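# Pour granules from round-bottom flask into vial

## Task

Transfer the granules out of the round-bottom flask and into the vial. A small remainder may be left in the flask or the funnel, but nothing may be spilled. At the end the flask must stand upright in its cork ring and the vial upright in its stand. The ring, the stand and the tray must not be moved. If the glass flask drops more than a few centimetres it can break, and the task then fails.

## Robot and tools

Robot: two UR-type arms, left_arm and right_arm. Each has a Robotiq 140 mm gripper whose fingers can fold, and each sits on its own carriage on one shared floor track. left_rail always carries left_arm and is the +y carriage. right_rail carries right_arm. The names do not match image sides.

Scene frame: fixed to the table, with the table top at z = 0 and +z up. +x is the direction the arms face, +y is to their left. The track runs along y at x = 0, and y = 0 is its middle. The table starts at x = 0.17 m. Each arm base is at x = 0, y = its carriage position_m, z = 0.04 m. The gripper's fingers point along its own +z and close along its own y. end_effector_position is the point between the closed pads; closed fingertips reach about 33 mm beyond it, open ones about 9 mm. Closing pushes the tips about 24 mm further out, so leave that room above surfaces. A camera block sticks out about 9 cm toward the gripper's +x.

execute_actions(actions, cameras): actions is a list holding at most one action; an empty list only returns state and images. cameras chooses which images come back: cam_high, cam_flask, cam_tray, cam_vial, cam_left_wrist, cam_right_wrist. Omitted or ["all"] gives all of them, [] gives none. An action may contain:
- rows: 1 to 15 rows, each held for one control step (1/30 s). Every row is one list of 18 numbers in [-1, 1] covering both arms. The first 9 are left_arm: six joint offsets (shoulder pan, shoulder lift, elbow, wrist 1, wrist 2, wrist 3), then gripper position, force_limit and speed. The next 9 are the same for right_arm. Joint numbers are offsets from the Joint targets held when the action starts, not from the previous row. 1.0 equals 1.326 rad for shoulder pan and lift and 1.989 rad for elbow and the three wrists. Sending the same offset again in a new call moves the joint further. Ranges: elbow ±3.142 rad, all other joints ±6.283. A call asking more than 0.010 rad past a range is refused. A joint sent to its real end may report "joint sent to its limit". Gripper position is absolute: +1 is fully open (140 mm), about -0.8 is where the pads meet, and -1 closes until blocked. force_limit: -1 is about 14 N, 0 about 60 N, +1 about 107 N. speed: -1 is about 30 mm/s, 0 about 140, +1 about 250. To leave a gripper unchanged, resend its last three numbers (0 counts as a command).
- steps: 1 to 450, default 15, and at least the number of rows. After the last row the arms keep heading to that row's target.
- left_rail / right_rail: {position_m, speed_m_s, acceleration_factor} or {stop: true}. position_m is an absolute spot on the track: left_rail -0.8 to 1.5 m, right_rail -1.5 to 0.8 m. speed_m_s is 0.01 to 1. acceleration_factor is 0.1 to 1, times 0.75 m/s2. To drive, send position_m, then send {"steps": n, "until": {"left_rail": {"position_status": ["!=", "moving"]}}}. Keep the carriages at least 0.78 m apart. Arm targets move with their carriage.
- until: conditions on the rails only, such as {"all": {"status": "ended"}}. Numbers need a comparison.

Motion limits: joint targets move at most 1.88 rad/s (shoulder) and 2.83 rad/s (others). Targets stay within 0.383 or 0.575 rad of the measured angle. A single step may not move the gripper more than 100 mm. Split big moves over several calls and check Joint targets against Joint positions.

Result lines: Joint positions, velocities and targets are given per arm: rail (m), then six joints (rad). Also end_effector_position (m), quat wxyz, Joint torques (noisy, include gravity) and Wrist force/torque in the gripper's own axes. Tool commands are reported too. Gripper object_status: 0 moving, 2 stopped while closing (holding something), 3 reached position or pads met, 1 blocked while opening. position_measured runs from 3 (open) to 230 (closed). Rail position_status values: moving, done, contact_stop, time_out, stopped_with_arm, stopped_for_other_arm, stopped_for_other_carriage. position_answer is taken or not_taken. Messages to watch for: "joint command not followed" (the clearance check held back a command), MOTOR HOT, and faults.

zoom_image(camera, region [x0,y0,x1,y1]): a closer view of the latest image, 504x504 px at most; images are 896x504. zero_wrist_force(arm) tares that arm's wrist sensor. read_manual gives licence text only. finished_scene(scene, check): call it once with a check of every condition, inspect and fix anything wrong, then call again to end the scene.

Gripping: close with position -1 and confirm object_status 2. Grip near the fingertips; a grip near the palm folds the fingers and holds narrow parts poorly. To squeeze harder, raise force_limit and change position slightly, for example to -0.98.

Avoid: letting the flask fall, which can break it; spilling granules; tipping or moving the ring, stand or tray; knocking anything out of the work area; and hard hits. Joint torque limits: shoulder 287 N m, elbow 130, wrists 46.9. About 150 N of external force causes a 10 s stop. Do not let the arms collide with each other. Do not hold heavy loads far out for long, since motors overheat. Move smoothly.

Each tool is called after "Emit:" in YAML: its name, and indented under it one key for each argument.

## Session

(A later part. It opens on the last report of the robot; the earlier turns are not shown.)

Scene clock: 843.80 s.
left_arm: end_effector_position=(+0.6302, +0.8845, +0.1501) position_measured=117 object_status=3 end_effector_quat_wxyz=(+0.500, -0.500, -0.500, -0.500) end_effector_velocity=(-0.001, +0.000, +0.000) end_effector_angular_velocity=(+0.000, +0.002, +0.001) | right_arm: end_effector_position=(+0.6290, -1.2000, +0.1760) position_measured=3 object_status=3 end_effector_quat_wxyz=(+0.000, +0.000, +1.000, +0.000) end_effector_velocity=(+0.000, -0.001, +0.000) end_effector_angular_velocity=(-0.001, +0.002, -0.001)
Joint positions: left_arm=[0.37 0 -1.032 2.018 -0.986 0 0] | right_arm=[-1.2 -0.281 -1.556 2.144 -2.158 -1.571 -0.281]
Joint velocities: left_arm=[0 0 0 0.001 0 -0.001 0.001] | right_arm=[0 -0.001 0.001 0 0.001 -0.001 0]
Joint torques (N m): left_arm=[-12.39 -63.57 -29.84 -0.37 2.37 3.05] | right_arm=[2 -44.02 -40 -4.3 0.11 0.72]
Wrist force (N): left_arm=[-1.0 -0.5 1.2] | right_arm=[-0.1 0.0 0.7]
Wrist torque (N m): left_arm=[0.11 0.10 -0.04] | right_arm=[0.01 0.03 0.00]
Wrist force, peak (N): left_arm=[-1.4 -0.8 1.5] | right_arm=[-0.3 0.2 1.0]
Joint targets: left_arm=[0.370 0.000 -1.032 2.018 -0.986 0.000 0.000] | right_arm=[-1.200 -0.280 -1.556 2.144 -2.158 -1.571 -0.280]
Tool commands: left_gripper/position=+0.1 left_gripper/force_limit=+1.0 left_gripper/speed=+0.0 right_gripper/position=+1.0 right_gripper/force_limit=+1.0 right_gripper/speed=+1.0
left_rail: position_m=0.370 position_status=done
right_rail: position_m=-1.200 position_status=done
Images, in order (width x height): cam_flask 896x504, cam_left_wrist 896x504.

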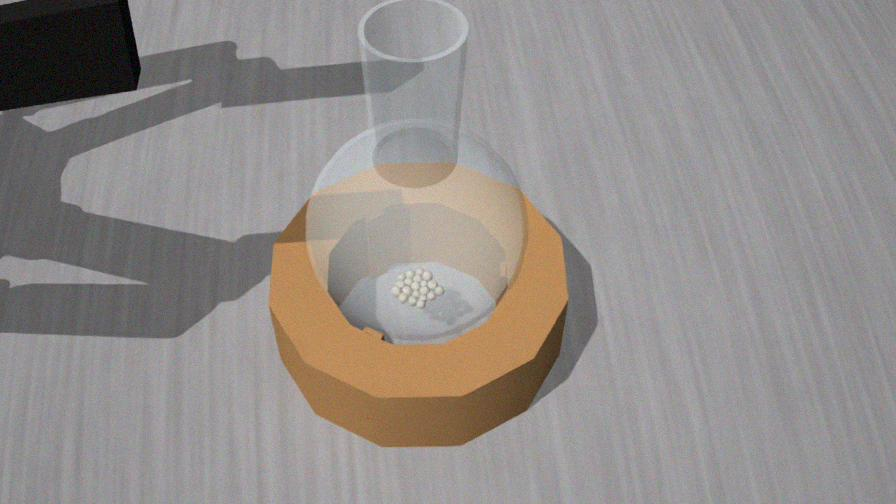

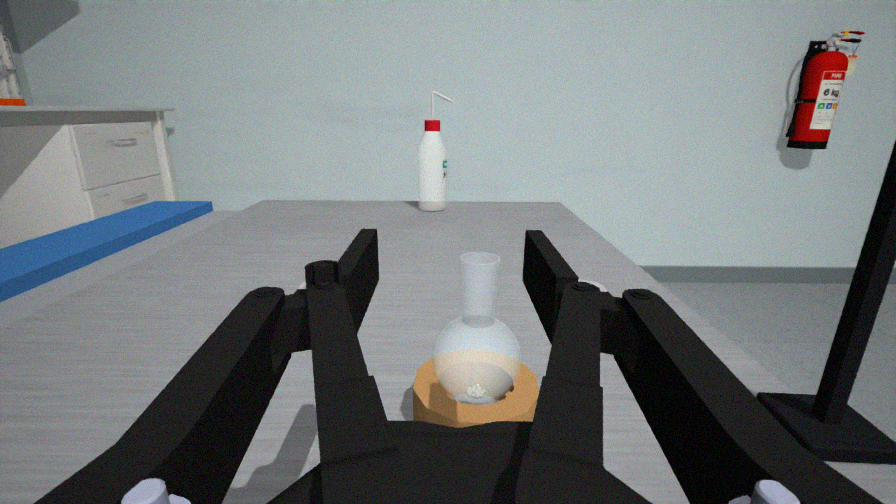

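Emit:
execute_actions:
  actions:
    - {"rows":[[0,0.0009,-0.0002,-0.0004,0,0,0.1,1,0,0,0,0,0,0,0,1,1,1],[0,0.0034,-0.0008,-0.0014,0,0,0.1,1,0,0,0,0,0,0,0,1,1,1],[0,0.0072,-0.0018,-0.003,0,0,0.1,1,0,0,0,0,0,0,0,1,1,1],[0,0.0121,-0.0031,-0.005,0,0,0.1,1,0,0,0,0,0,0,0,1,1,1],[0,0.0179,-0.0045,-0.0074,0,0,0.1,1,0,0,0,0,0,0,0,1,1,1],[0,0.0244,-0.0061,-0.0101,0,0,0.1,1,0,0,0,0,0,0,0,1,1,1],[0,0.0312,-0.0078,-0.0129,0,0,0.1,1,0,0,0,0,0,0,0,1,1,1],[0,0.038,-0.0096,-0.0158,0,0,0.1,1,0,0,0,0,0,0,0,1,1,1],[0,0.0448,-0.0113,-0.0186,0,0,0.1,1,0,0,0,0,0,0,0,1,1,1],[0,0.0513,-0.0129,-0.0213,0,0,0.1,1,0,0,0,0,0,0,0,1,1,1],[0,0.0571,-0.0143,-0.0237,0,0,0.1,1,0,0,0,0,0,0,0,1,1,1],[0,0.062,-0.0156,-0.0257,0,0,0.1,1,0,0,0,0,0,0,0,1,1,1],[0,0.0658,-0.0166,-0.0273,0,0,0.1,1,0,0,0,0,0,0,0,1,1,1],[0,0.0683,-0.0172,-0.0283,0,0,0.1,1,0,0,0,0,0,0,0,1,1,1],[0,0.0692,-0.0174,-0.0287,0,0,0.1,1,0,0,0,0,0,0,0,1,1,1]],"steps":25}
  cameras: ["cam_flask","cam_left_wrist"]

Scene clock: 879.83 s.
left_arm: end_effector_position=(+0.6492, +0.8845, +0.1021) position_measured=117 object_status=3 end_effector_quat_wxyz=(+0.500, -0.500, -0.500, -0.500) end_effector_velocity=(+0.001, +0.000, -0.002) end_effector_angular_velocity=(+0.000, +0.001, +0.000) | right_arm: end_effector_position=(+0.6290, -1.2000, +0.1760) position_measured=3 object_status=3 end_effector_quat_wxyz=(+0.000, +0.000, +1.000, +0.000) end_effector_velocity=(+0.000, +0.000, +0.000) end_effector_angular_velocity=(-0.001, +0.001, +0.000)
Joint positions: left_arm=[0.37 0 -0.941 1.984 -1.043 0 0] | right_arm=[-1.2 -0.281 -1.556 2.144 -2.158 -1.571 -0.281]
Joint velocities: left_arm=[0 -0.001 0.003 -0.001 -0.002 0 0.001] | right_arm=[0 0 0.001 -0.001 0.001 -0.001 0]
Joint torques (N m): left_arm=[-9.31 -65.88 -35.82 -1.43 2.08 3.01] | right_arm=[0.93 -42.55 -40.21 -3.91 0.18 0.8]
Wrist force (N): left_arm=[-1.2 -0.6 1.1] | right_arm=[0.1 0.2 0.4]
Wrist torque (N m): left_arm=[0.08 0.13 -0.02] | right_arm=[0.05 -0.02 0.01]
Wrist force, peak (N): left_arm=[-2.3 -0.1 0.9] | right_arm=[0.0 0.5 1.0]
Joint targets: left_arm=[0.370 0.000 -0.940 1.983 -1.043 0.000 0.000] | right_arm=[-1.200 -0.280 -1.556 2.144 -2.158 -1.571 -0.280]
left_rail: position_m=0.370 position_status=done
right_rail: position_m=-1.200 position_status=done
Images, in order (width x height): cam_flask 896x504, cam_left_wrist 896x504.

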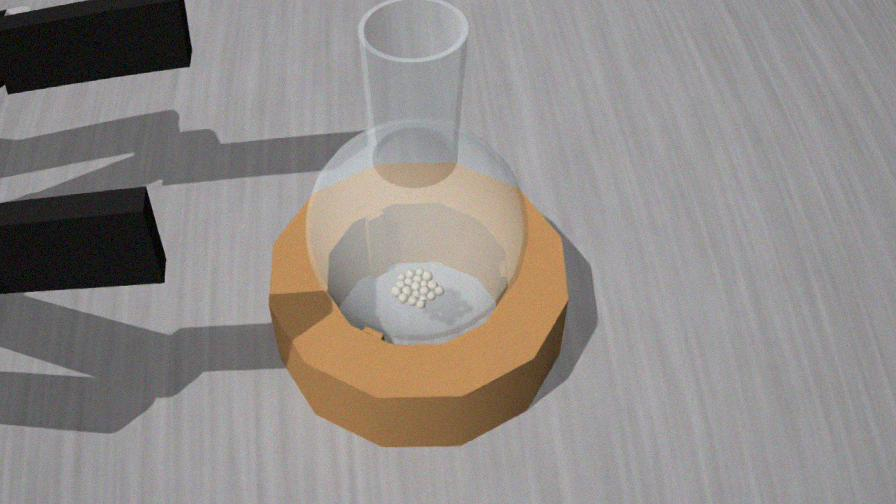

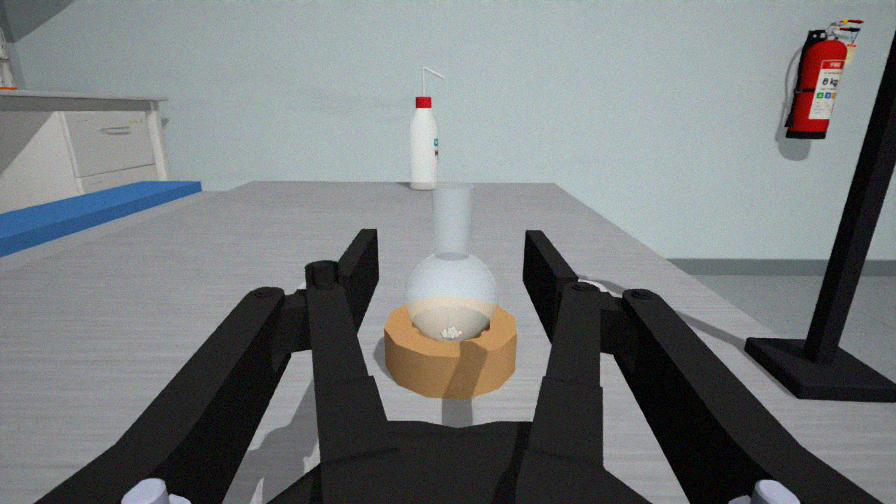

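Emit:
execute_actions:
  actions:
    - {"left_rail":{"position_m":0.415,"speed_m_s":0.15,"acceleration_factor":0.5},"steps":120,"until":{"left_rail":{"position_status":["!=","moving"]}}}
  cameras: ["cam_flask","cam_left_wrist"]

Scene clock: 893.70 s.
left_arm: end_effector_position=(+0.6493, +0.9294, +0.1019) position_measured=117 object_status=3 end_effector_quat_wxyz=(+0.500, -0.500, -0.500, -0.500) end_effector_velocity=(+0.000, +0.001, +0.000) end_effector_angular_velocity=(+0.000, +0.001, +0.000) | right_arm: end_effector_position=(+0.6290, -1.2000, +0.1760) position_measured=3 object_status=3 end_effector_quat_wxyz=(+0.000, +0.000, +1.000, +0.000) end_effector_velocity=(+0.000, +0.000, -0.001) end_effector_angular_velocity=(+0.001, +0.001, +0.000)
Joint positions: left_arm=[0.415 0 -0.94 1.983 -1.043 0 0] | right_arm=[-1.2 -0.281 -1.556 2.144 -2.158 -1.571 -0.281]
Joint velocities: left_arm=[0 0 0 0.001 -0.001 0 0.001] | right_arm=[0 0 0.002 -0.001 0.001 0.001 0]
Joint torques (N m): left_arm=[-5.12 -68.62 -24.04 -0.96 2.09 3.02] | right_arm=[4.53 -42.07 -39.5 -3.95 -0.01 0.72]
Wrist force (N): left_arm=[-0.5 -0.9 0.6] | right_arm=[-0.1 0.3 0.6]
Wrist torque (N m): left_arm=[0.02 -0.01 -0.01] | right_arm=[0.08 0.03 0.01]
Wrist force, peak (N): left_arm=[-1.3 -0.4 1.7] | right_arm=[-0.5 0.6 0.8]
Joint targets: left_arm=[0.415 0.000 -0.940 1.983 -1.043 0.000 0.000] | right_arm=[-1.200 -0.280 -1.556 2.144 -2.158 -1.571 -0.280]
Tool commands: left_gripper/position=+0.1 left_gripper/force_limit=+1.0 left_gripper/speed=+0.0 right_gripper/position=+1.0 right_gripper/force_limit=+1.0 right_gripper/speed=+1.0
left_rail: position_m=0.415 speed_m_s=0.15 position_status=done
right_rail: position_m=-1.200 position_status=done
Images, in order (width x height): cam_flask 896x504, cam_left_wrist 896x504.

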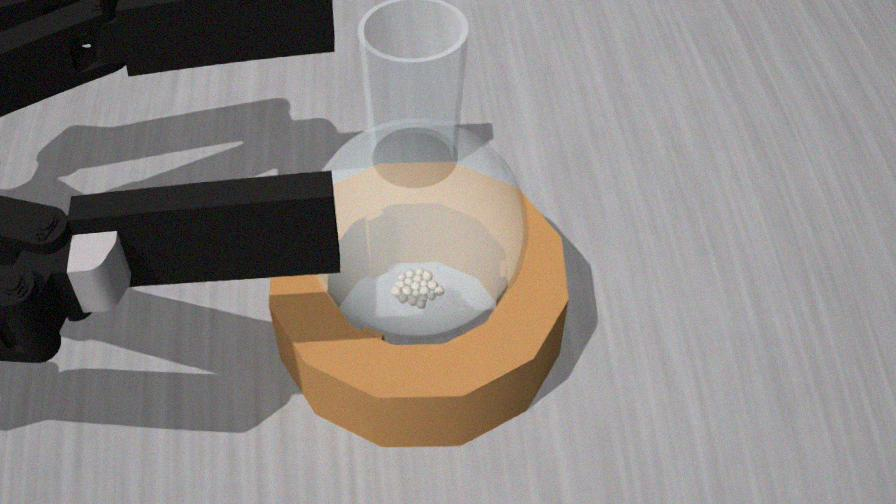

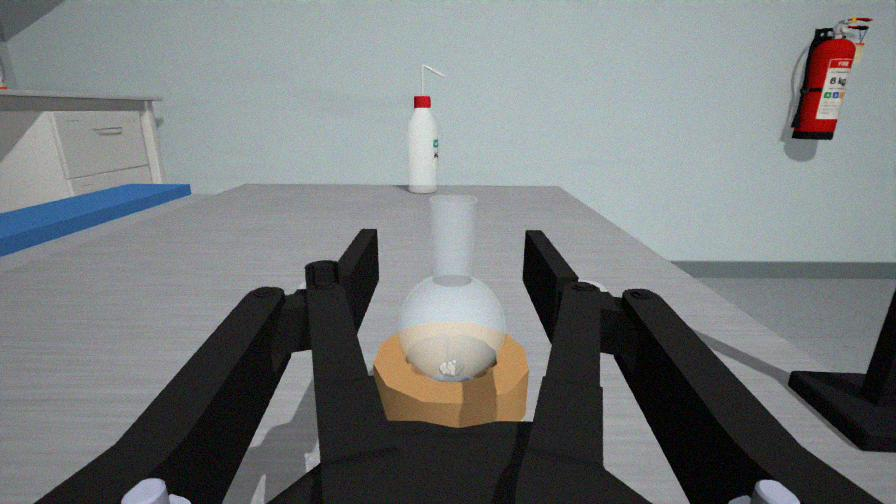

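Emit:
zoom_image:
  camera: "cam_left_wrist"
  region: [330, 170, 570, 420]

Emit:
zoom_image:
  camera: "cam_flask"
  region: [250, 0, 600, 400]

Scaled by 2.016 from the camera's 896x504 image, which has a finer 1280x720 frame.

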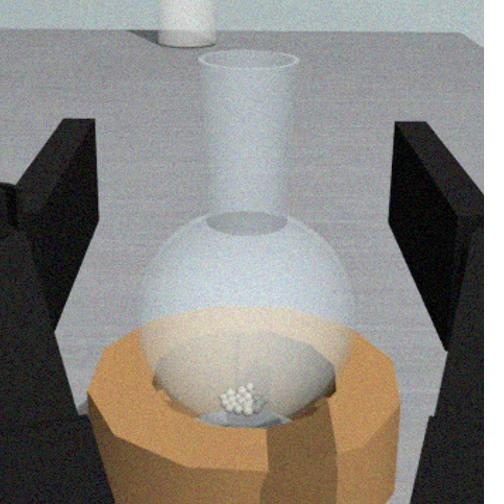

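Scaled by 1.260 from the camera's 896x504 image, which has a finer 1280x720 frame.

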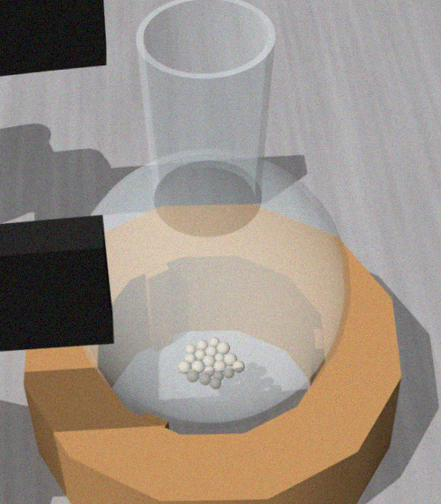

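Emit:
zoom_image:
  camera: "cam_flask"
  region: [340, 0, 490, 200]

Emit:
zoom_image:
  camera: "cam_left_wrist"
  region: [410, 185, 500, 295]

Scaled by 2.520 from the camera's 896x504 image, which has a finer 1280x720 frame.

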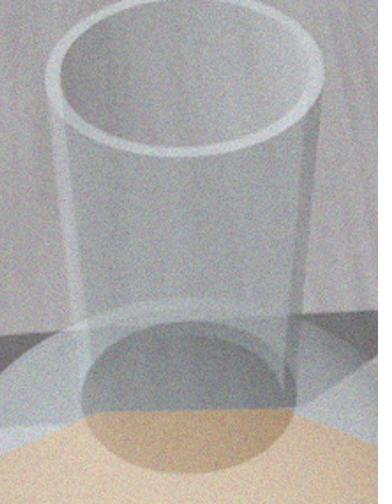

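Scaled by 4.582 from the camera's 896x504 image, which has a finer 1280x720 frame.

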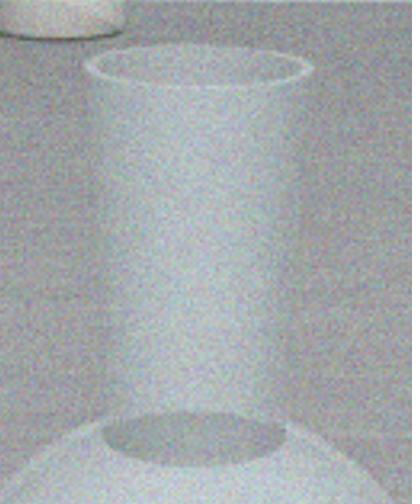

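Emit:
execute_actions:
  actions:
    - {"left_rail":{"position_m":0.445,"speed_m_s":0.1,"acceleration_factor":0.5},"steps":120,"until":{"left_rail":{"position_status":["!=","moving"]}}}
  cameras: ["cam_flask","cam_left_wrist"]

Scene clock: 934.80 s.
left_arm: end_effector_position=(+0.6493, +0.9595, +0.1019) position_measured=117 object_status=3 end_effector_quat_wxyz=(+0.500, -0.500, -0.500, -0.500) end_effector_velocity=(+0.000, +0.000, +0.000) end_effector_angular_velocity=(+0.000, +0.002, +0.000) | right_arm: end_effector_position=(+0.6290, -1.2000, +0.1760) position_measured=3 object_status=3 end_effector_quat_wxyz=(+0.000, +0.000, +1.000, +0.000) end_effector_velocity=(+0.000, -0.001, +0.000) end_effector_angular_velocity=(+0.000, -0.001, -0.002)
Joint positions: left_arm=[0.445 0 -0.94 1.983 -1.043 0 0] | right_arm=[-1.2 -0.281 -1.556 2.144 -2.158 -1.571 -0.281]
Joint velocities: left_arm=[0 0 0 0 0 0 0.002] | right_arm=[0 -0.001 0 -0.001 0 0 0.001]
Joint torques (N m): left_arm=[10.12 -69.52 -14.57 -0.09 1.92 2.85] | right_arm=[3.79 -46.2 -38.97 -4.15 -0.01 0.84]
Wrist force (N): left_arm=[-1.0 -0.7 1.2] | right_arm=[0.2 0.1 0.9]
Wrist torque (N m): left_arm=[0.06 0.08 -0.01] | right_arm=[0.03 -0.05 0.01]
Wrist force, peak (N): left_arm=[-1.2 -1.0 1.9] | right_arm=[-0.2 0.7 0.7]
Joint targets: left_arm=[0.445 0.000 -0.940 1.983 -1.043 0.000 0.000] | right_arm=[-1.200 -0.280 -1.556 2.144 -2.158 -1.571 -0.280]
Tool commands: left_gripper/position=+0.1 left_gripper/force_limit=+1.0 left_gripper/speed=+0.0 right_gripper/position=+1.0 right_gripper/force_limit=+1.0 right_gripper/speed=+1.0
left_rail: position_m=0.445 speed_m_s=0.10 position_status=done
right_rail: position_m=-1.200 position_status=done
Images, in order (width x height): cam_flask 896x504, cam_left_wrist 896x504.

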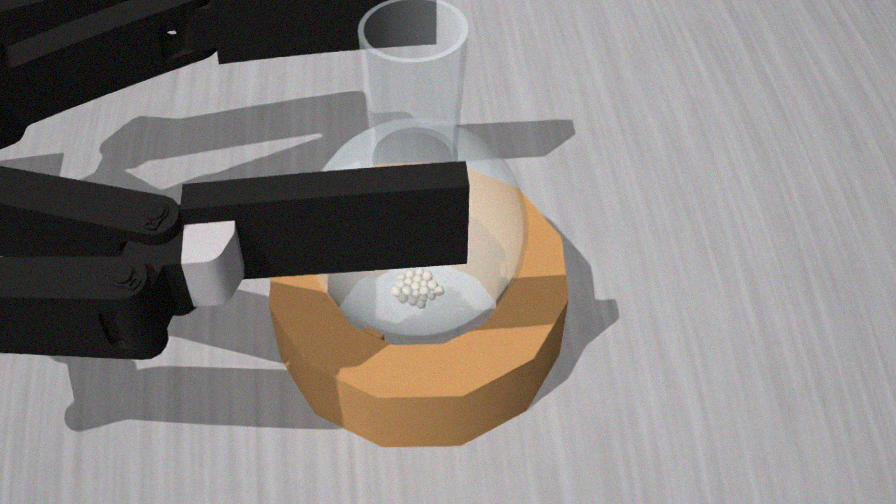

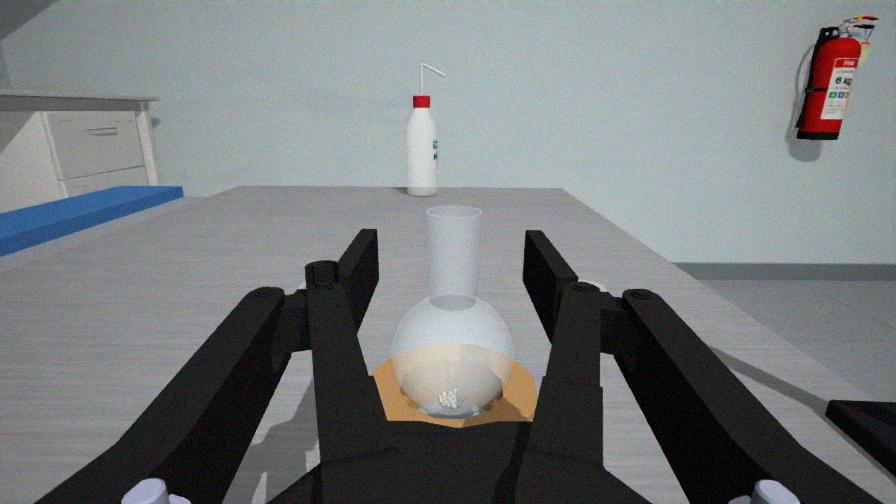

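Emit:
zoom_image:
  camera: "cam_left_wrist"
  region: [340, 190, 560, 310]

Emit:
zoom_image:
  camera: "cam_flask"
  region: [330, 0, 550, 290]

Scaled by 2.291 from the camera's 896x504 image, which has a finer 1280x720 frame.

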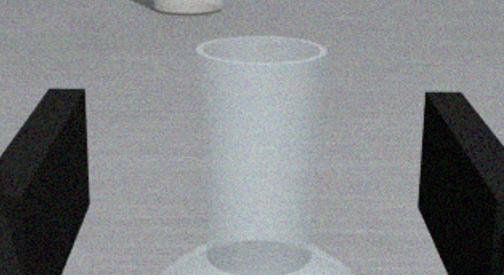

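Scaled by 1.738 from the camera's 896x504 image, which has a finer 1280x720 frame.

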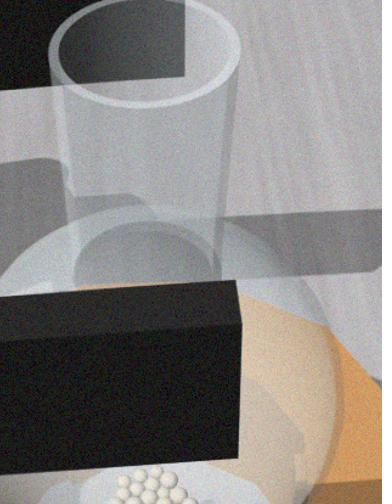

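Emit:
execute_actions:
  actions:
    - {"rows":[[0,0.0002,-0.0003,0.0002,0,0,0.1,-0.5,-1,0,0,0,0,0,0,1,1,1],[0,0.0005,-0.0007,0.0004,0,0,0.1,-0.5,-1,0,0,0,0,0,0,1,1,1],[0,0.000745,-0.00112,0.000623,0,0,0.1,-0.5,-1,0,0,0,0,0,0,1,1,1]],"steps":15}
  cameras: ["cam_left_wrist"]

Emit:
zoom_image:
  camera: "cam_left_wrist"
  region: [340, 190, 560, 310]

Emit:
zero_wrist_force:
  arm: "left_arm"

Scene clock: 965.67 s.
left_arm: end_effector_position=(+0.6504, +0.9595, +0.1019) position_measured=117 object_status=3 end_effector_quat_wxyz=(+0.500, -0.500, -0.500, -0.500) end_effector_velocity=(+0.000, +0.000, +0.000) end_effector_angular_velocity=(+0.000, -0.002, +0.001) | right_arm: end_effector_position=(+0.6290, -1.2000, +0.1760) position_measured=3 object_status=3 end_effector_quat_wxyz=(+0.000, +0.000, +1.000, +0.000) end_effector_velocity=(+0.001, -0.001, +0.000) end_effector_angular_velocity=(+0.000, +0.000, -0.002)
Joint positions: left_arm=[0.445 0 -0.939 1.981 -1.042 0 0] | right_arm=[-1.2 -0.281 -1.556 2.144 -2.158 -1.571 -0.281]
Joint velocities: left_arm=[0 0 0 -0.001 0 0 -0.002] | right_arm=[0 -0.001 0.001 -0.001 0 0 0]
Joint torques (N m): left_arm=[10.08 -69.16 -33.21 2.02 1.85 3.02] | right_arm=[2.44 -41.94 -40.77 -4.4 -0.24 1.37]
Wrist force (N): left_arm=[-0.8 -0.6 0.8] | right_arm=[-0.1 0.1 0.6]
Wrist torque (N m): left_arm=[0.09 0.04 -0.02] | right_arm=[0.03 0.02 0.00]
Wrist force, peak (N): left_arm=[-1.6 -0.7 1.1] | right_arm=[-0.3 -0.2 0.9]
Joint targets: left_arm=[0.445 0.000 -0.939 1.981 -1.042 0.000 0.000] | right_arm=[-1.200 -0.280 -1.556 2.144 -2.158 -1.571 -0.280]
left_rail: position_m=0.445 speed_m_s=0.10 position_status=done
right_rail: position_m=-1.200 position_status=done
Images, in order (width x height): cam_left_wrist 896x504.

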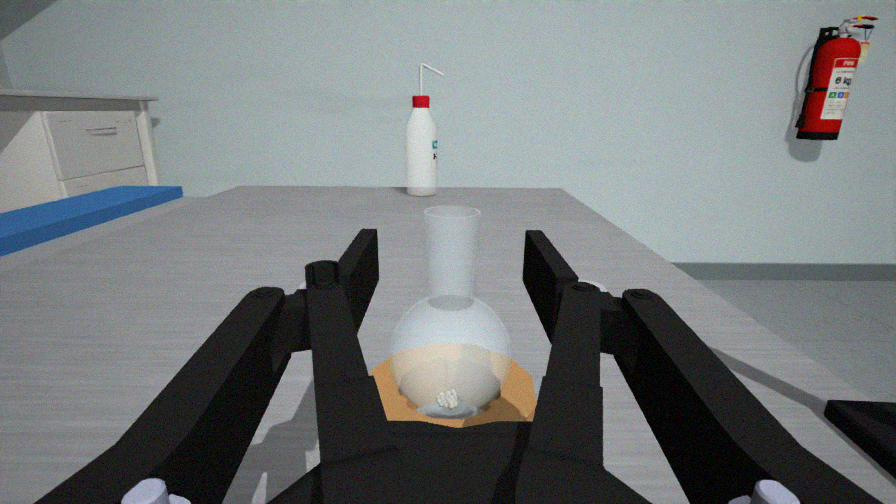

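Scaled by 2.291 from the camera's 896x504 image, which has a finer 1280x720 frame.

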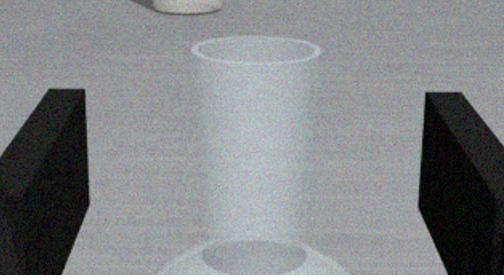

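Wrist force sensor zeroed.

Emit:
execute_actions:
  actions:
    - {"rows":[[0,0,0,0,0,0,-1,-0.5,-1,0,0,0,0,0,0,1,1,1]],"steps":90}
  cameras: ["cam_flask","cam_left_wrist"]

Scene clock: 974.57 s.
left_arm: end_effector_position=(+0.6504, +0.9595, +0.1019) position_measured=197 object_status=2 end_effector_quat_wxyz=(+0.500, -0.500, -0.500, -0.500) end_effector_velocity=(-0.001, +0.000, +0.000) end_effector_angular_velocity=(+0.000, +0.001, +0.001) | right_arm: end_effector_position=(+0.6290, -1.2000, +0.1760) position_measured=3 object_status=3 end_effector_quat_wxyz=(+0.000, +0.000, +1.000, +0.000) end_effector_velocity=(+0.000, +0.001, +0.000) end_effector_angular_velocity=(+0.000, +0.001, +0.001)
Joint positions: left_arm=[0.445 0 -0.939 1.981 -1.042 0 0] | right_arm=[-1.2 -0.281 -1.556 2.144 -2.158 -1.571 -0.281]
Joint velocities: left_arm=[0 0.001 0 0 0 -0.001 0.001] | right_arm=[0 0.001 0 0 0.001 0 0]
Joint torques (N m): left_arm=[10.43 -70.71 -16.13 0.38 1.37 2.73] | right_arm=[-0.39 -44.36 -40.06 -3.8 -0.47 1.78]
Wrist force (N, zeroed by zero_wrist_force on left_arm): left_arm=[-0.1 -0.2 -0.2] | right_arm=[0.2 0.2 0.3]
Wrist torque (N m, zeroed by zero_wrist_force on left_arm): left_arm=[-0.02 0.05 0.00] | right_arm=[0.04 -0.04 0.00]
Wrist force, peak (N, zeroed by zero_wrist_force on left_arm): left_arm=[-0.4 0.4 0.7] | right_arm=[0.1 0.2 1.1]
Joint targets: left_arm=[0.445 0.000 -0.939 1.981 -1.042 0.000 0.000] | right_arm=[-1.200 -0.280 -1.556 2.144 -2.158 -1.571 -0.280]
left_rail: position_m=0.445 speed_m_s=0.10 position_status=done
right_rail: position_m=-1.200 position_status=done
Images, in order (width x height): cam_flask 896x504, cam_left_wrist 896x504.

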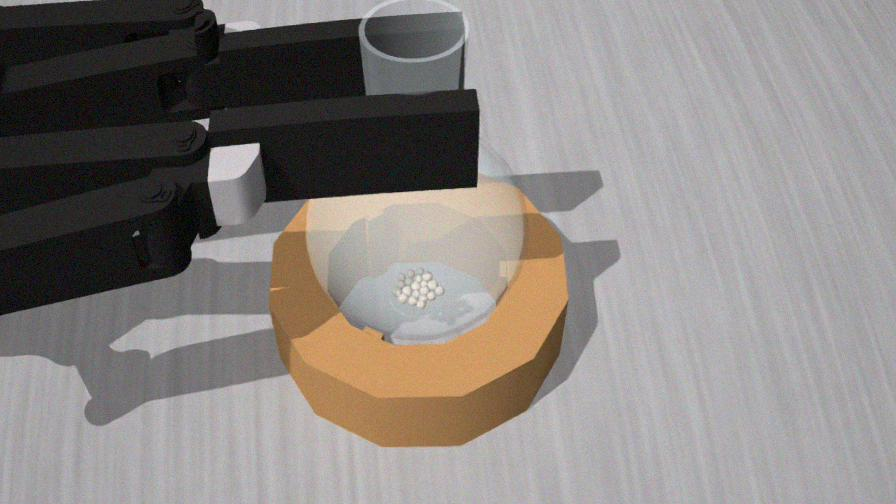

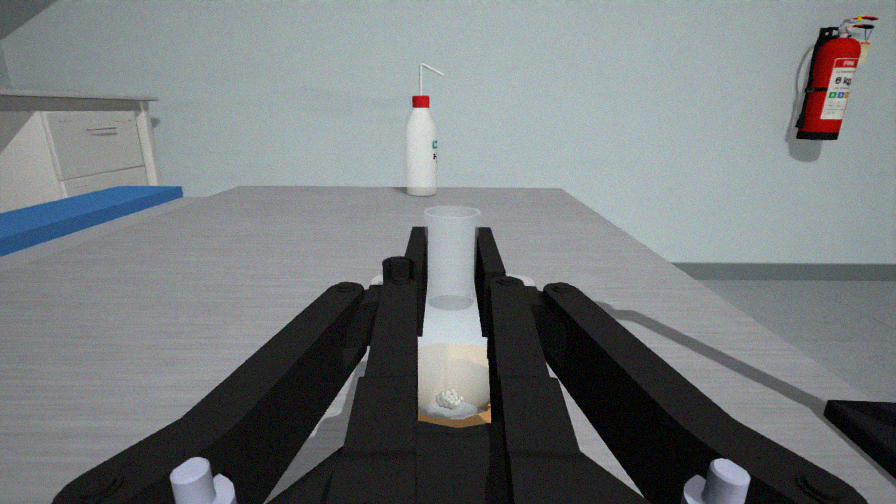

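Emit:
execute_actions:
  actions:
    - {"rows":[[0,-0.00015,0,0.0001,0,0,-1,-0.5,-1,0,0,0,0,0,0,1,1,1],[0,-0.00056,0,0.00038,0,0,-1,-0.5,-1,0,0,0,0,0,0,1,1,1],[0,-0.0012,0,0.00081,0,0,-1,-0.5,-1,0,0,0,0,0,0,1,1,1],[0,-0.00202,0,0.00136,0,0,-1,-0.5,-1,0,0,0,0,0,0,1,1,1],[0,-0.00299,0,0.00201,0,0,-1,-0.5,-1,0,0,0,0,0,0,1,1,1],[0,-0.00406,0,0.00273,0,0,-1,-0.5,-1,0,0,0,0,0,0,1,1,1],[0,-0.00519,0,0.00349,0,0,-1,-0.5,-1,0,0,0,0,0,0,1,1,1],[0,-0.00634,-0.00005,0.00426,0,0,-1,-0.5,-1,0,0,0,0,0,0,1,1,1],[0,-0.00747,-0.00006,0.00502,0,0,-1,-0.5,-1,0,0,0,0,0,0,1,1,1],[0,-0.00854,-0.00007,0.00574,0,0,-1,-0.5,-1,0,0,0,0,0,0,1,1,1],[0,-0.00951,-0.00008,0.00639,0,0,-1,-0.5,-1,0,0,0,0,0,0,1,1,1],[0,-0.01033,-0.00008,0.00694,0,0,-1,-0.5,-1,0,0,0,0,0,0,1,1,1],[0,-0.01097,-0.00009,0.00737,0,0,-1,-0.5,-1,0,0,0,0,0,0,1,1,1],[0,-0.01138,-0.00009,0.00765,0,0,-1,-0.5,-1,0,0,0,0,0,0,1,1,1],[0,-0.01153,-0.00009,0.00775,0,0,-1,-0.5,-1,0,0,0,0,0,0,1,1,1]],"steps":25}
  cameras: ["cam_flask","cam_left_wrist"]

Scene clock: 1005.67 s.
left_arm: end_effector_position=(+0.6504, +0.9595, +0.1118) position_measured=197 object_status=2 end_effector_quat_wxyz=(+0.500, -0.500, -0.500, -0.500) end_effector_velocity=(+0.000, +0.000, +0.000) end_effector_angular_velocity=(+0.000, +0.000, +0.000) | right_arm: end_effector_position=(+0.6290, -1.2000, +0.1760) position_measured=3 object_status=3 end_effector_quat_wxyz=(+0.000, +0.000, +1.000, +0.000) end_effector_velocity=(+0.000, +0.000, -0.001) end_effector_angular_velocity=(+0.000, +0.001, +0.001)
Joint positions: left_arm=[0.445 0 -0.954 1.981 -1.027 0 0] | right_arm=[-1.2 -0.281 -1.556 2.144 -2.158 -1.571 -0.281]
Joint velocities: left_arm=[0 0 0 0 0.001 0 -0.001] | right_arm=[0 0 0.001 0.001 -0.002 0 -0.001]
Joint torques (N m): left_arm=[8.54 -91.81 -34.05 2.27 0.98 2.68] | right_arm=[4.17 -43.95 -40.64 -3.97 -0.19 1.51]
Wrist force (N, zeroed by zero_wrist_force on left_arm): left_arm=[-0.8 0.1 -0.1] | right_arm=[-0.2 0.1 0.6]
Wrist torque (N m, zeroed by zero_wrist_force on left_arm): left_arm=[0.02 0.05 0.00] | right_arm=[0.02 0.04 0.01]
Wrist force, peak (N, zeroed by zero_wrist_force on left_arm): left_arm=[-0.9 0.6 0.4] | right_arm=[0.0 0.6 0.8]
Joint targets: left_arm=[0.445 0.000 -0.955 1.981 -1.027 0.000 0.000] | right_arm=[-1.200 -0.280 -1.556 2.144 -2.158 -1.571 -0.280]
left_rail: position_m=0.445 speed_m_s=0.10 position_status=done
right_rail: position_m=-1.200 position_status=done
Images, in order (width x height): cam_flask 896x504, cam_left_wrist 896x504.

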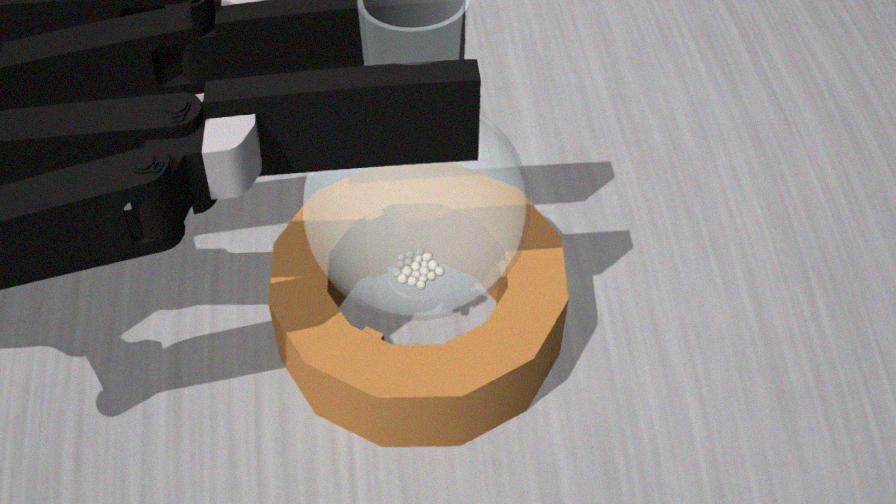

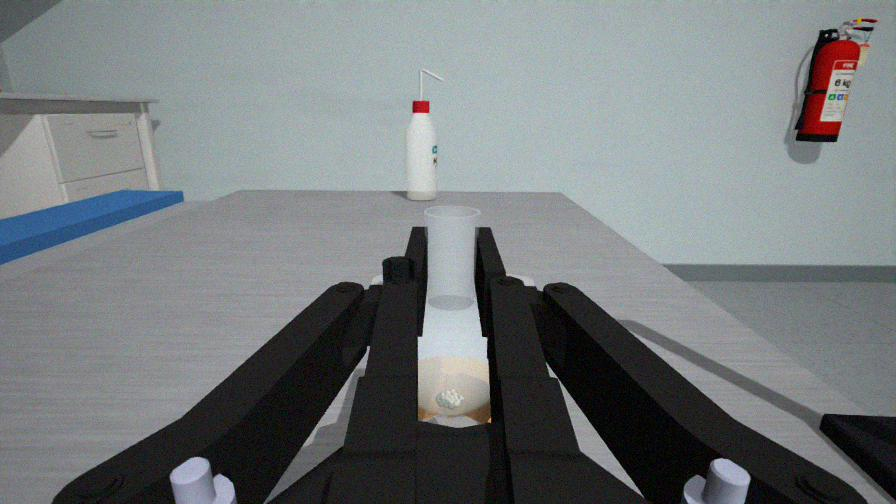

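Emit:
execute_actions:
  actions:
    - {"rows":[[0,-0.00188,-0.00022,0.00148,0,0,-1,-0.5,-1,0,0,0,0,0,0,1,1,1],[0,-0.00709,-0.00084,0.00556,0,0,-1,-0.5,-1,0,0,0,0,0,0,1,1,1],[0,-0.01516,-0.00179,0.0119,0,0,-1,-0.5,-1,0,0,0,0,0,0,1,1,1],[0,-0.02557,-0.00302,0.02006,0,0,-1,-0.5,-1,0,0,0,0,0,0,1,1,1],[0,-0.03781,-0.00446,0.02966,0,0,-1,-0.5,-1,0,0,0,0,0,0,1,1,1],[0,-0.05132,-0.00605,0.04027,0,0,-1,-0.5,-1,0,0,0,0,0,0,1,1,1],[0,-0.06567,-0.00775,0.05152,0,0,-1,-0.5,-1,0,0,0,0,0,0,1,1,1],[0,-0.08013,-0.00945,0.06287,0,0,-1,-0.5,-1,0,0,0,0,0,0,1,1,1],[0,-0.09448,-0.01114,0.07413,0,0,-1,-0.5,-1,0,0,0,0,0,0,1,1,1],[0,-0.10799,-0.01274,0.08473,0,0,-1,-0.5,-1,0,0,0,0,0,0,1,1,1],[0,-0.12023,-0.01418,0.09433,0,0,-1,-0.5,-1,0,0,0,0,0,0,1,1,1],[0,-0.13064,-0.01541,0.10249,0,0,-1,-0.5,-1,0,0,0,0,0,0,1,1,1],[0,-0.13871,-0.01636,0.10883,0,0,-1,-0.5,-1,0,0,0,0,0,0,1,1,1],[0,-0.14392,-0.01698,0.11292,0,0,-1,-0.5,-1,0,0,0,0,0,0,1,1,1],[0,-0.1458,-0.0172,0.11439,0,0,-1,-0.5,-1,0,0,0,0,0,0,1,1,1]],"steps":27}
  cameras: ["cam_flask","cam_left_wrist"]

Scene clock: 1084.40 s.
left_arm: end_effector_position=(+0.6505, +0.9595, +0.2497) position_measured=197 object_status=2 end_effector_quat_wxyz=(+0.500, -0.500, -0.500, -0.500) end_effector_velocity=(+0.000, -0.001, +0.002) end_effector_angular_velocity=(+0.000, +0.001, -0.001) | right_arm: end_effector_position=(+0.6290, -1.2000, +0.1760) position_measured=3 object_status=3 end_effector_quat_wxyz=(+0.000, +0.000, +1.000, +0.000) end_effector_velocity=(+0.000, +0.000, +0.000) end_effector_angular_velocity=(+0.000, +0.000, +0.000)
Joint positions: left_arm=[0.445 0 -1.147 1.947 -0.799 0 0] | right_arm=[-1.2 -0.281 -1.556 2.144 -2.158 -1.571 -0.281]
Joint velocities: left_arm=[0 -0.001 -0.003 0 0.003 0 0.001] | right_arm=[0 0 0.001 -0.001 0 0 0]
Joint torques (N m): left_arm=[8.61 -84.92 -42.01 2.65 -1.13 1.99] | right_arm=[4.25 -43.35 -40.12 -3.43 -0.85 2.33]
Wrist force (N, zeroed by zero_wrist_force on left_arm): left_arm=[0.0 0.2 -0.1] | right_arm=[0.1 0.5 0.6]
Wrist torque (N m, zeroed by zero_wrist_force on left_arm): left_arm=[0.06 -0.13 -0.04] | right_arm=[0.11 -0.02 0.00]
Wrist force, peak (N, zeroed by zero_wrist_force on left_arm): left_arm=[-3.3 0.3 0.3] | right_arm=[-0.1 0.7 1.0]
Joint targets: left_arm=[0.445 0.000 -1.148 1.947 -0.799 0.000 0.000] | right_arm=[-1.200 -0.280 -1.556 2.144 -2.158 -1.571 -0.280]
left_rail: position_m=0.445 speed_m_s=0.10 position_status=done
right_rail: position_m=-1.200 position_status=done
Images, in order (width x height): cam_flask 896x504, cam_left_wrist 896x504.

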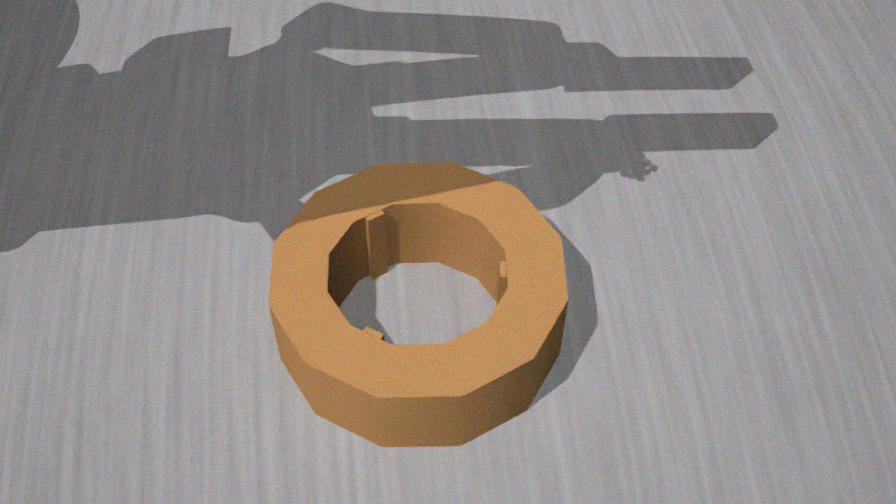

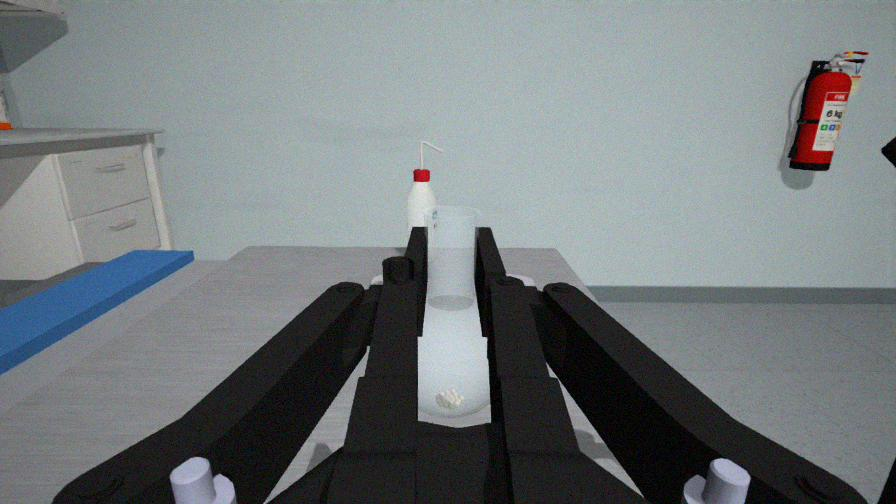

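Emit:
execute_actions:
  actions:
    - {"rows":[[0,-0.00182,0.00185,-0.00063,0,0,-1,-0.5,-1,0,0,0,0,0,0,1,1,1],[0,-0.00685,0.00696,-0.00239,0,0,-1,-0.5,-1,0,0,0,0,0,0,1,1,1],[0,-0.01466,0.01489,-0.00512,0,0,-1,-0.5,-1,0,0,0,0,0,0,1,1,1],[0,-0.02472,0.02511,-0.00863,0,0,-1,-0.5,-1,0,0,0,0,0,0,1,1,1],[0,-0.03655,0.03712,-0.01276,0,0,-1,-0.5,-1,0,0,0,0,0,0,1,1,1],[0,-0.04961,0.0504,-0.01732,0,0,-1,-0.5,-1,0,0,0,0,0,0,1,1,1],[0,-0.06348,0.06448,-0.02216,0,0,-1,-0.5,-1,0,0,0,0,0,0,1,1,1],[0,-0.07746,0.07869,-0.02704,0,0,-1,-0.5,-1,0,0,0,0,0,0,1,1,1],[0,-0.09133,0.09277,-0.03189,0,0,-1,-0.5,-1,0,0,0,0,0,0,1,1,1],[0,-0.1044,0.10605,-0.03645,0,0,-1,-0.5,-1,0,0,0,0,0,0,1,1,1],[0,-0.11622,0.11806,-0.04058,0,0,-1,-0.5,-1,0,0,0,0,0,0,1,1,1],[0,-0.12629,0.12828,-0.04409,0,0,-1,-0.5,-1,0,0,0,0,0,0,1,1,1],[0,-0.13409,0.13621,-0.04681,0,0,-1,-0.5,-1,0,0,0,0,0,0,1,1,1],[0,-0.13913,0.14132,-0.04857,0,0,-1,-0.5,-1,0,0,0,0,0,0,1,1,1],[0,-0.14094,0.14317,-0.04921,0,0,-1,-0.5,-1,0,0,0,0,0,0,1,1,1]],"steps":27}
  cameras: ["cam_high","cam_left_wrist"]

Scene clock: 1096.27 s.
left_arm: end_effector_position=(+0.5006, +0.9596, +0.2500) position_measured=197 object_status=2 end_effector_quat_wxyz=(+0.500, -0.500, -0.500, -0.500) end_effector_velocity=(-0.002, +0.000, +0.000) end_effector_angular_velocity=(+0.000, +0.002, +0.000) | right_arm: end_effector_position=(+0.6290, -1.2000, +0.1760) position_measured=3 object_status=3 end_effector_quat_wxyz=(+0.000, +0.000, +1.000, +0.000) end_effector_velocity=(+0.000, -0.001, +0.000) end_effector_angular_velocity=(+0.002, +0.000, -0.002)
Joint positions: left_arm=[0.445 0 -1.334 2.231 -0.897 0 0] | right_arm=[-1.2 -0.281 -1.556 2.144 -2.158 -1.571 -0.281]
Joint velocities: left_arm=[0 -0.001 -0.002 0.004 -0.001 -0.001 0.001] | right_arm=[0 -0.002 0.001 0 0 0.001 0]
Joint torques (N m): left_arm=[5.74 -67.08 -14.28 -1.93 -1.6 1.89] | right_arm=[3.88 -41.22 -39.93 -3.49 -0.85 2.68]
Wrist force (N, zeroed by zero_wrist_force on left_arm): left_arm=[-1.1 -0.5 0.0] | right_arm=[-0.3 0.3 0.7]
Wrist torque (N m, zeroed by zero_wrist_force on left_arm): left_arm=[-0.12 0.07 -0.02] | right_arm=[0.05 0.06 0.01]
Wrist force, peak (N, zeroed by zero_wrist_force on left_arm): left_arm=[-1.2 -3.6 -0.3] | right_arm=[-0.4 0.5 1.0]
Joint targets: left_arm=[0.445 0.000 -1.335 2.231 -0.897 0.000 0.000] | right_arm=[-1.200 -0.280 -1.556 2.144 -2.158 -1.571 -0.280]
left_rail: position_m=0.445 speed_m_s=0.10 position_status=done
right_rail: position_m=-1.200 position_status=done
Images, in order (width x height): cam_high 896x504, cam_left_wrist 896x504.

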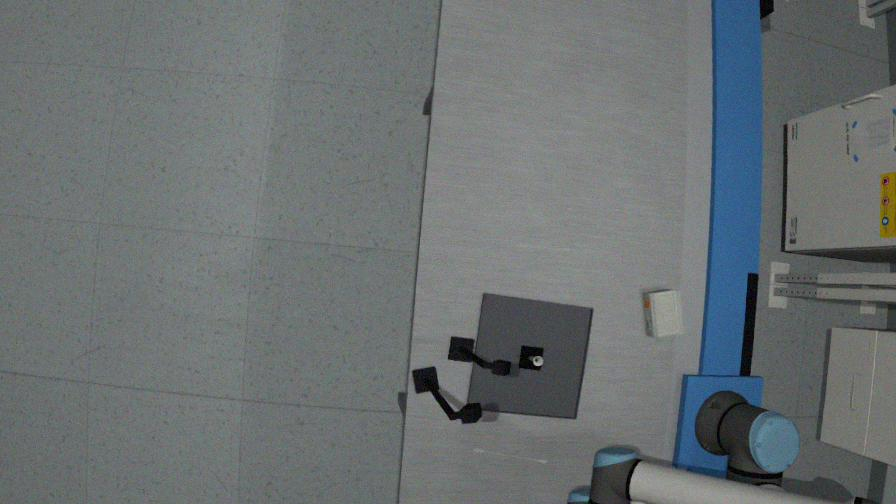

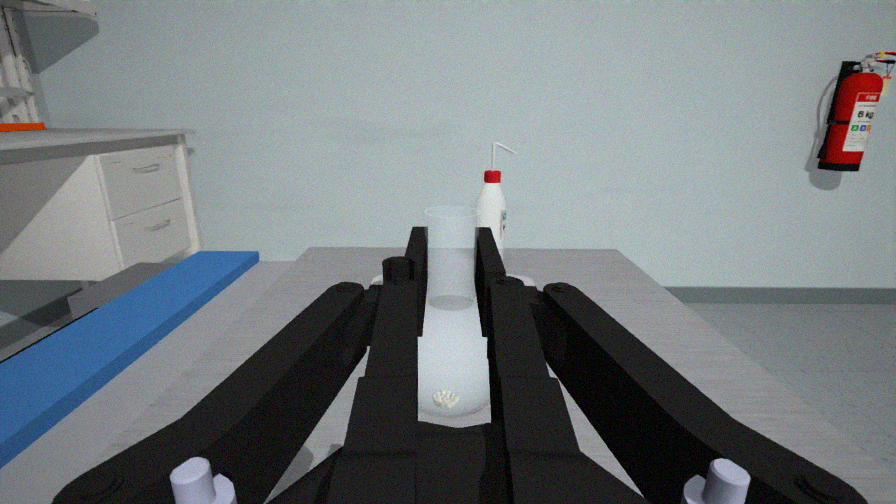

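Emit:
zoom_image:
  camera: "cam_high"
  region: [400, 280, 610, 440]

Scaled by 2.400 from the camera's 896x504 image, which has a finer 1280x720 frame.

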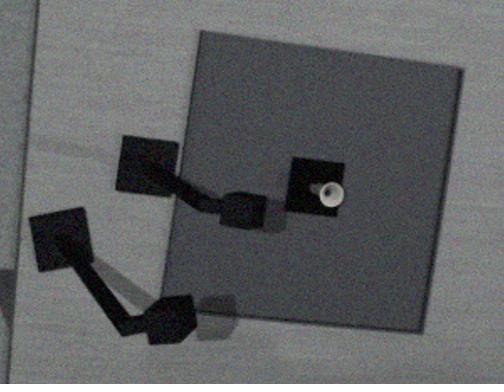

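Emit:
execute_actions:
  actions:
    - {"left_rail":{"position_m":-0.2555,"speed_m_s":0.6,"acceleration_factor":0.7},"steps":200,"until":{"left_rail":{"position_status":["!=","moving"]}}}
  cameras: ["cam_vial","cam_tray","cam_left_wrist","cam_high"]

Scene clock: 1124.50 s.
left_arm: end_effector_position=(+0.5003, +0.2592, +0.2500) position_measured=197 object_status=2 end_effector_quat_wxyz=(+0.500, -0.500, -0.500, -0.500) end_effector_velocity=(+0.000, -0.001, +0.000) end_effector_angular_velocity=(+0.000, +0.001, -0.001) | right_arm: end_effector_position=(+0.6290, -1.2000, +0.1760) position_measured=3 object_status=3 end_effector_quat_wxyz=(+0.000, +0.000, +1.000, +0.000) end_effector_velocity=(+0.000, +0.000, +0.001) end_effector_angular_velocity=(+0.000, -0.001, +0.000)
Joint positions: left_arm=[-0.255 0 -1.335 2.231 -0.897 0 0] | right_arm=[-1.2 -0.281 -1.556 2.144 -2.158 -1.571 -0.281]
Joint velocities: left_arm=[-0.001 0 0 0 0 0.001 0.001] | right_arm=[0 0 -0.002 0 0.001 0 0]
Joint torques (N m): left_arm=[5.75 -61.51 -34.15 1.41 -1.48 1.46] | right_arm=[2.01 -40.98 -39.42 -3.6 -0.79 2.77]
Wrist force (N, zeroed by zero_wrist_force on left_arm): left_arm=[-0.9 -0.2 -0.3] | right_arm=[-0.1 0.5 0.6]
Wrist torque (N m, zeroed by zero_wrist_force on left_arm): left_arm=[-0.04 0.04 -0.02] | right_arm=[0.11 0.02 0.01]
Wrist force, peak (N, zeroed by zero_wrist_force on left_arm): left_arm=[-1.2 -0.8 1.2] | right_arm=[0.2 0.2 1.2]
Joint targets: left_arm=[-0.255 0.000 -1.335 2.231 -0.897 0.000 0.000] | right_arm=[-1.200 -0.280 -1.556 2.144 -2.158 -1.571 -0.280]
Tool commands: left_gripper/position=-1.0 left_gripper/force_limit=-0.5 left_gripper/speed=-1.0 right_gripper/position=+1.0 right_gripper/force_limit=+1.0 right_gripper/speed=+1.0
left_rail: position_m=-0.255 position_m_goal=-0.256 speed_m_s=0.60 position_status=done
right_rail: position_m=-1.200 position_status=done
Images, in order (width x height): cam_high 896x504, cam_tray 896x504, cam_vial 896x504, cam_left_wrist 896x504.

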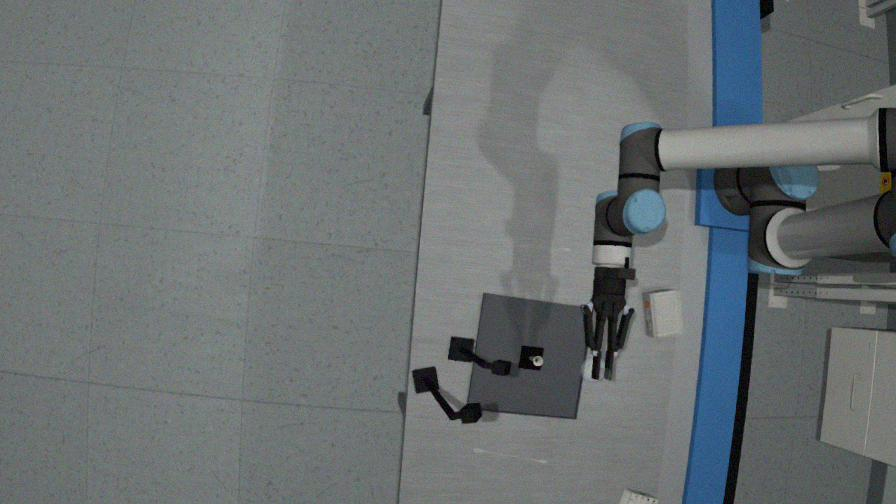

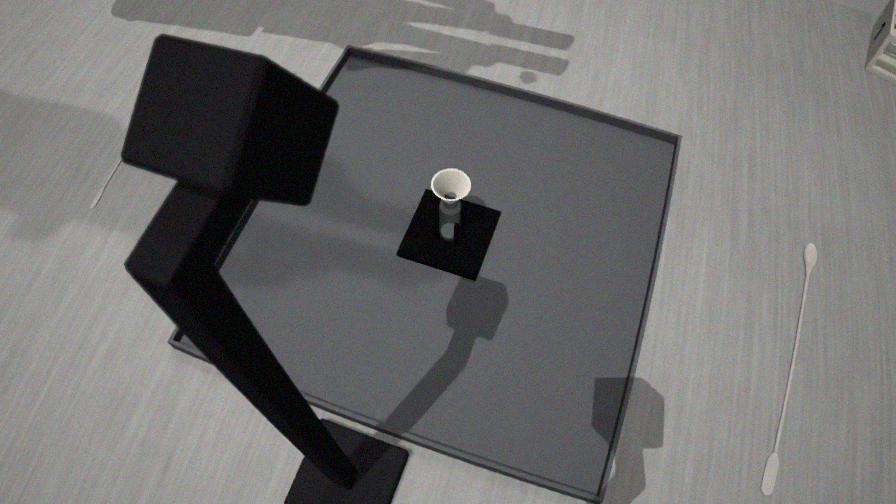

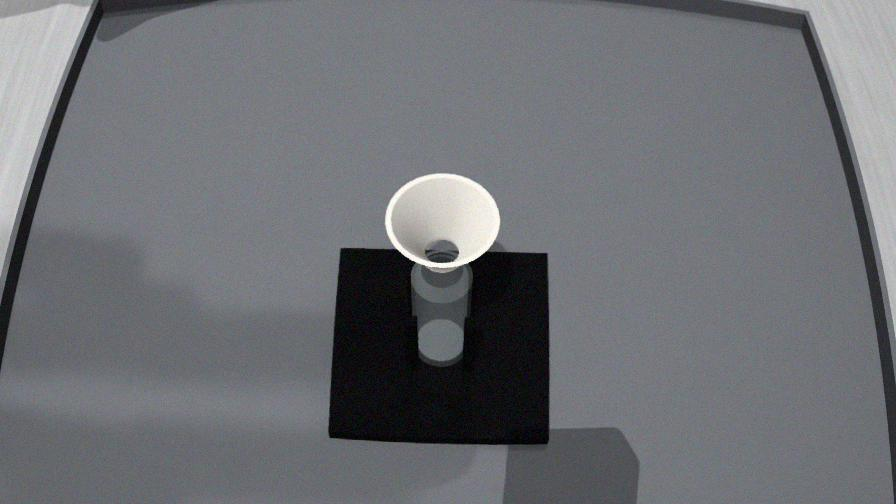

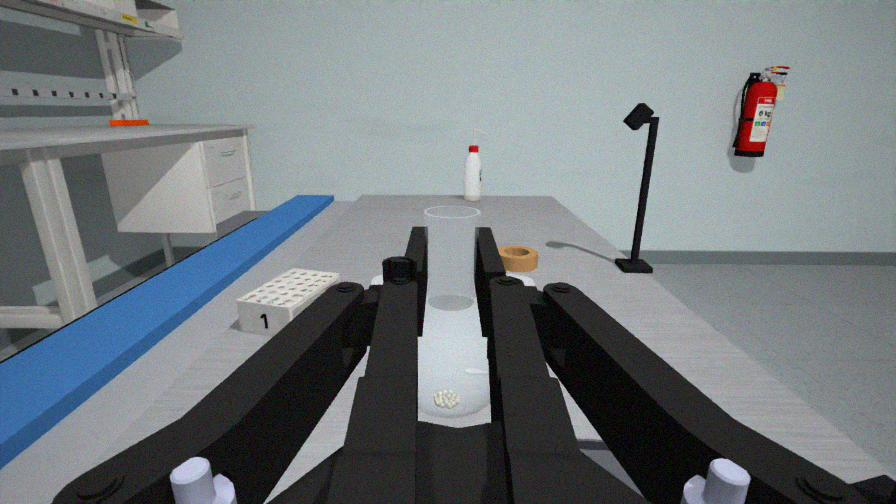

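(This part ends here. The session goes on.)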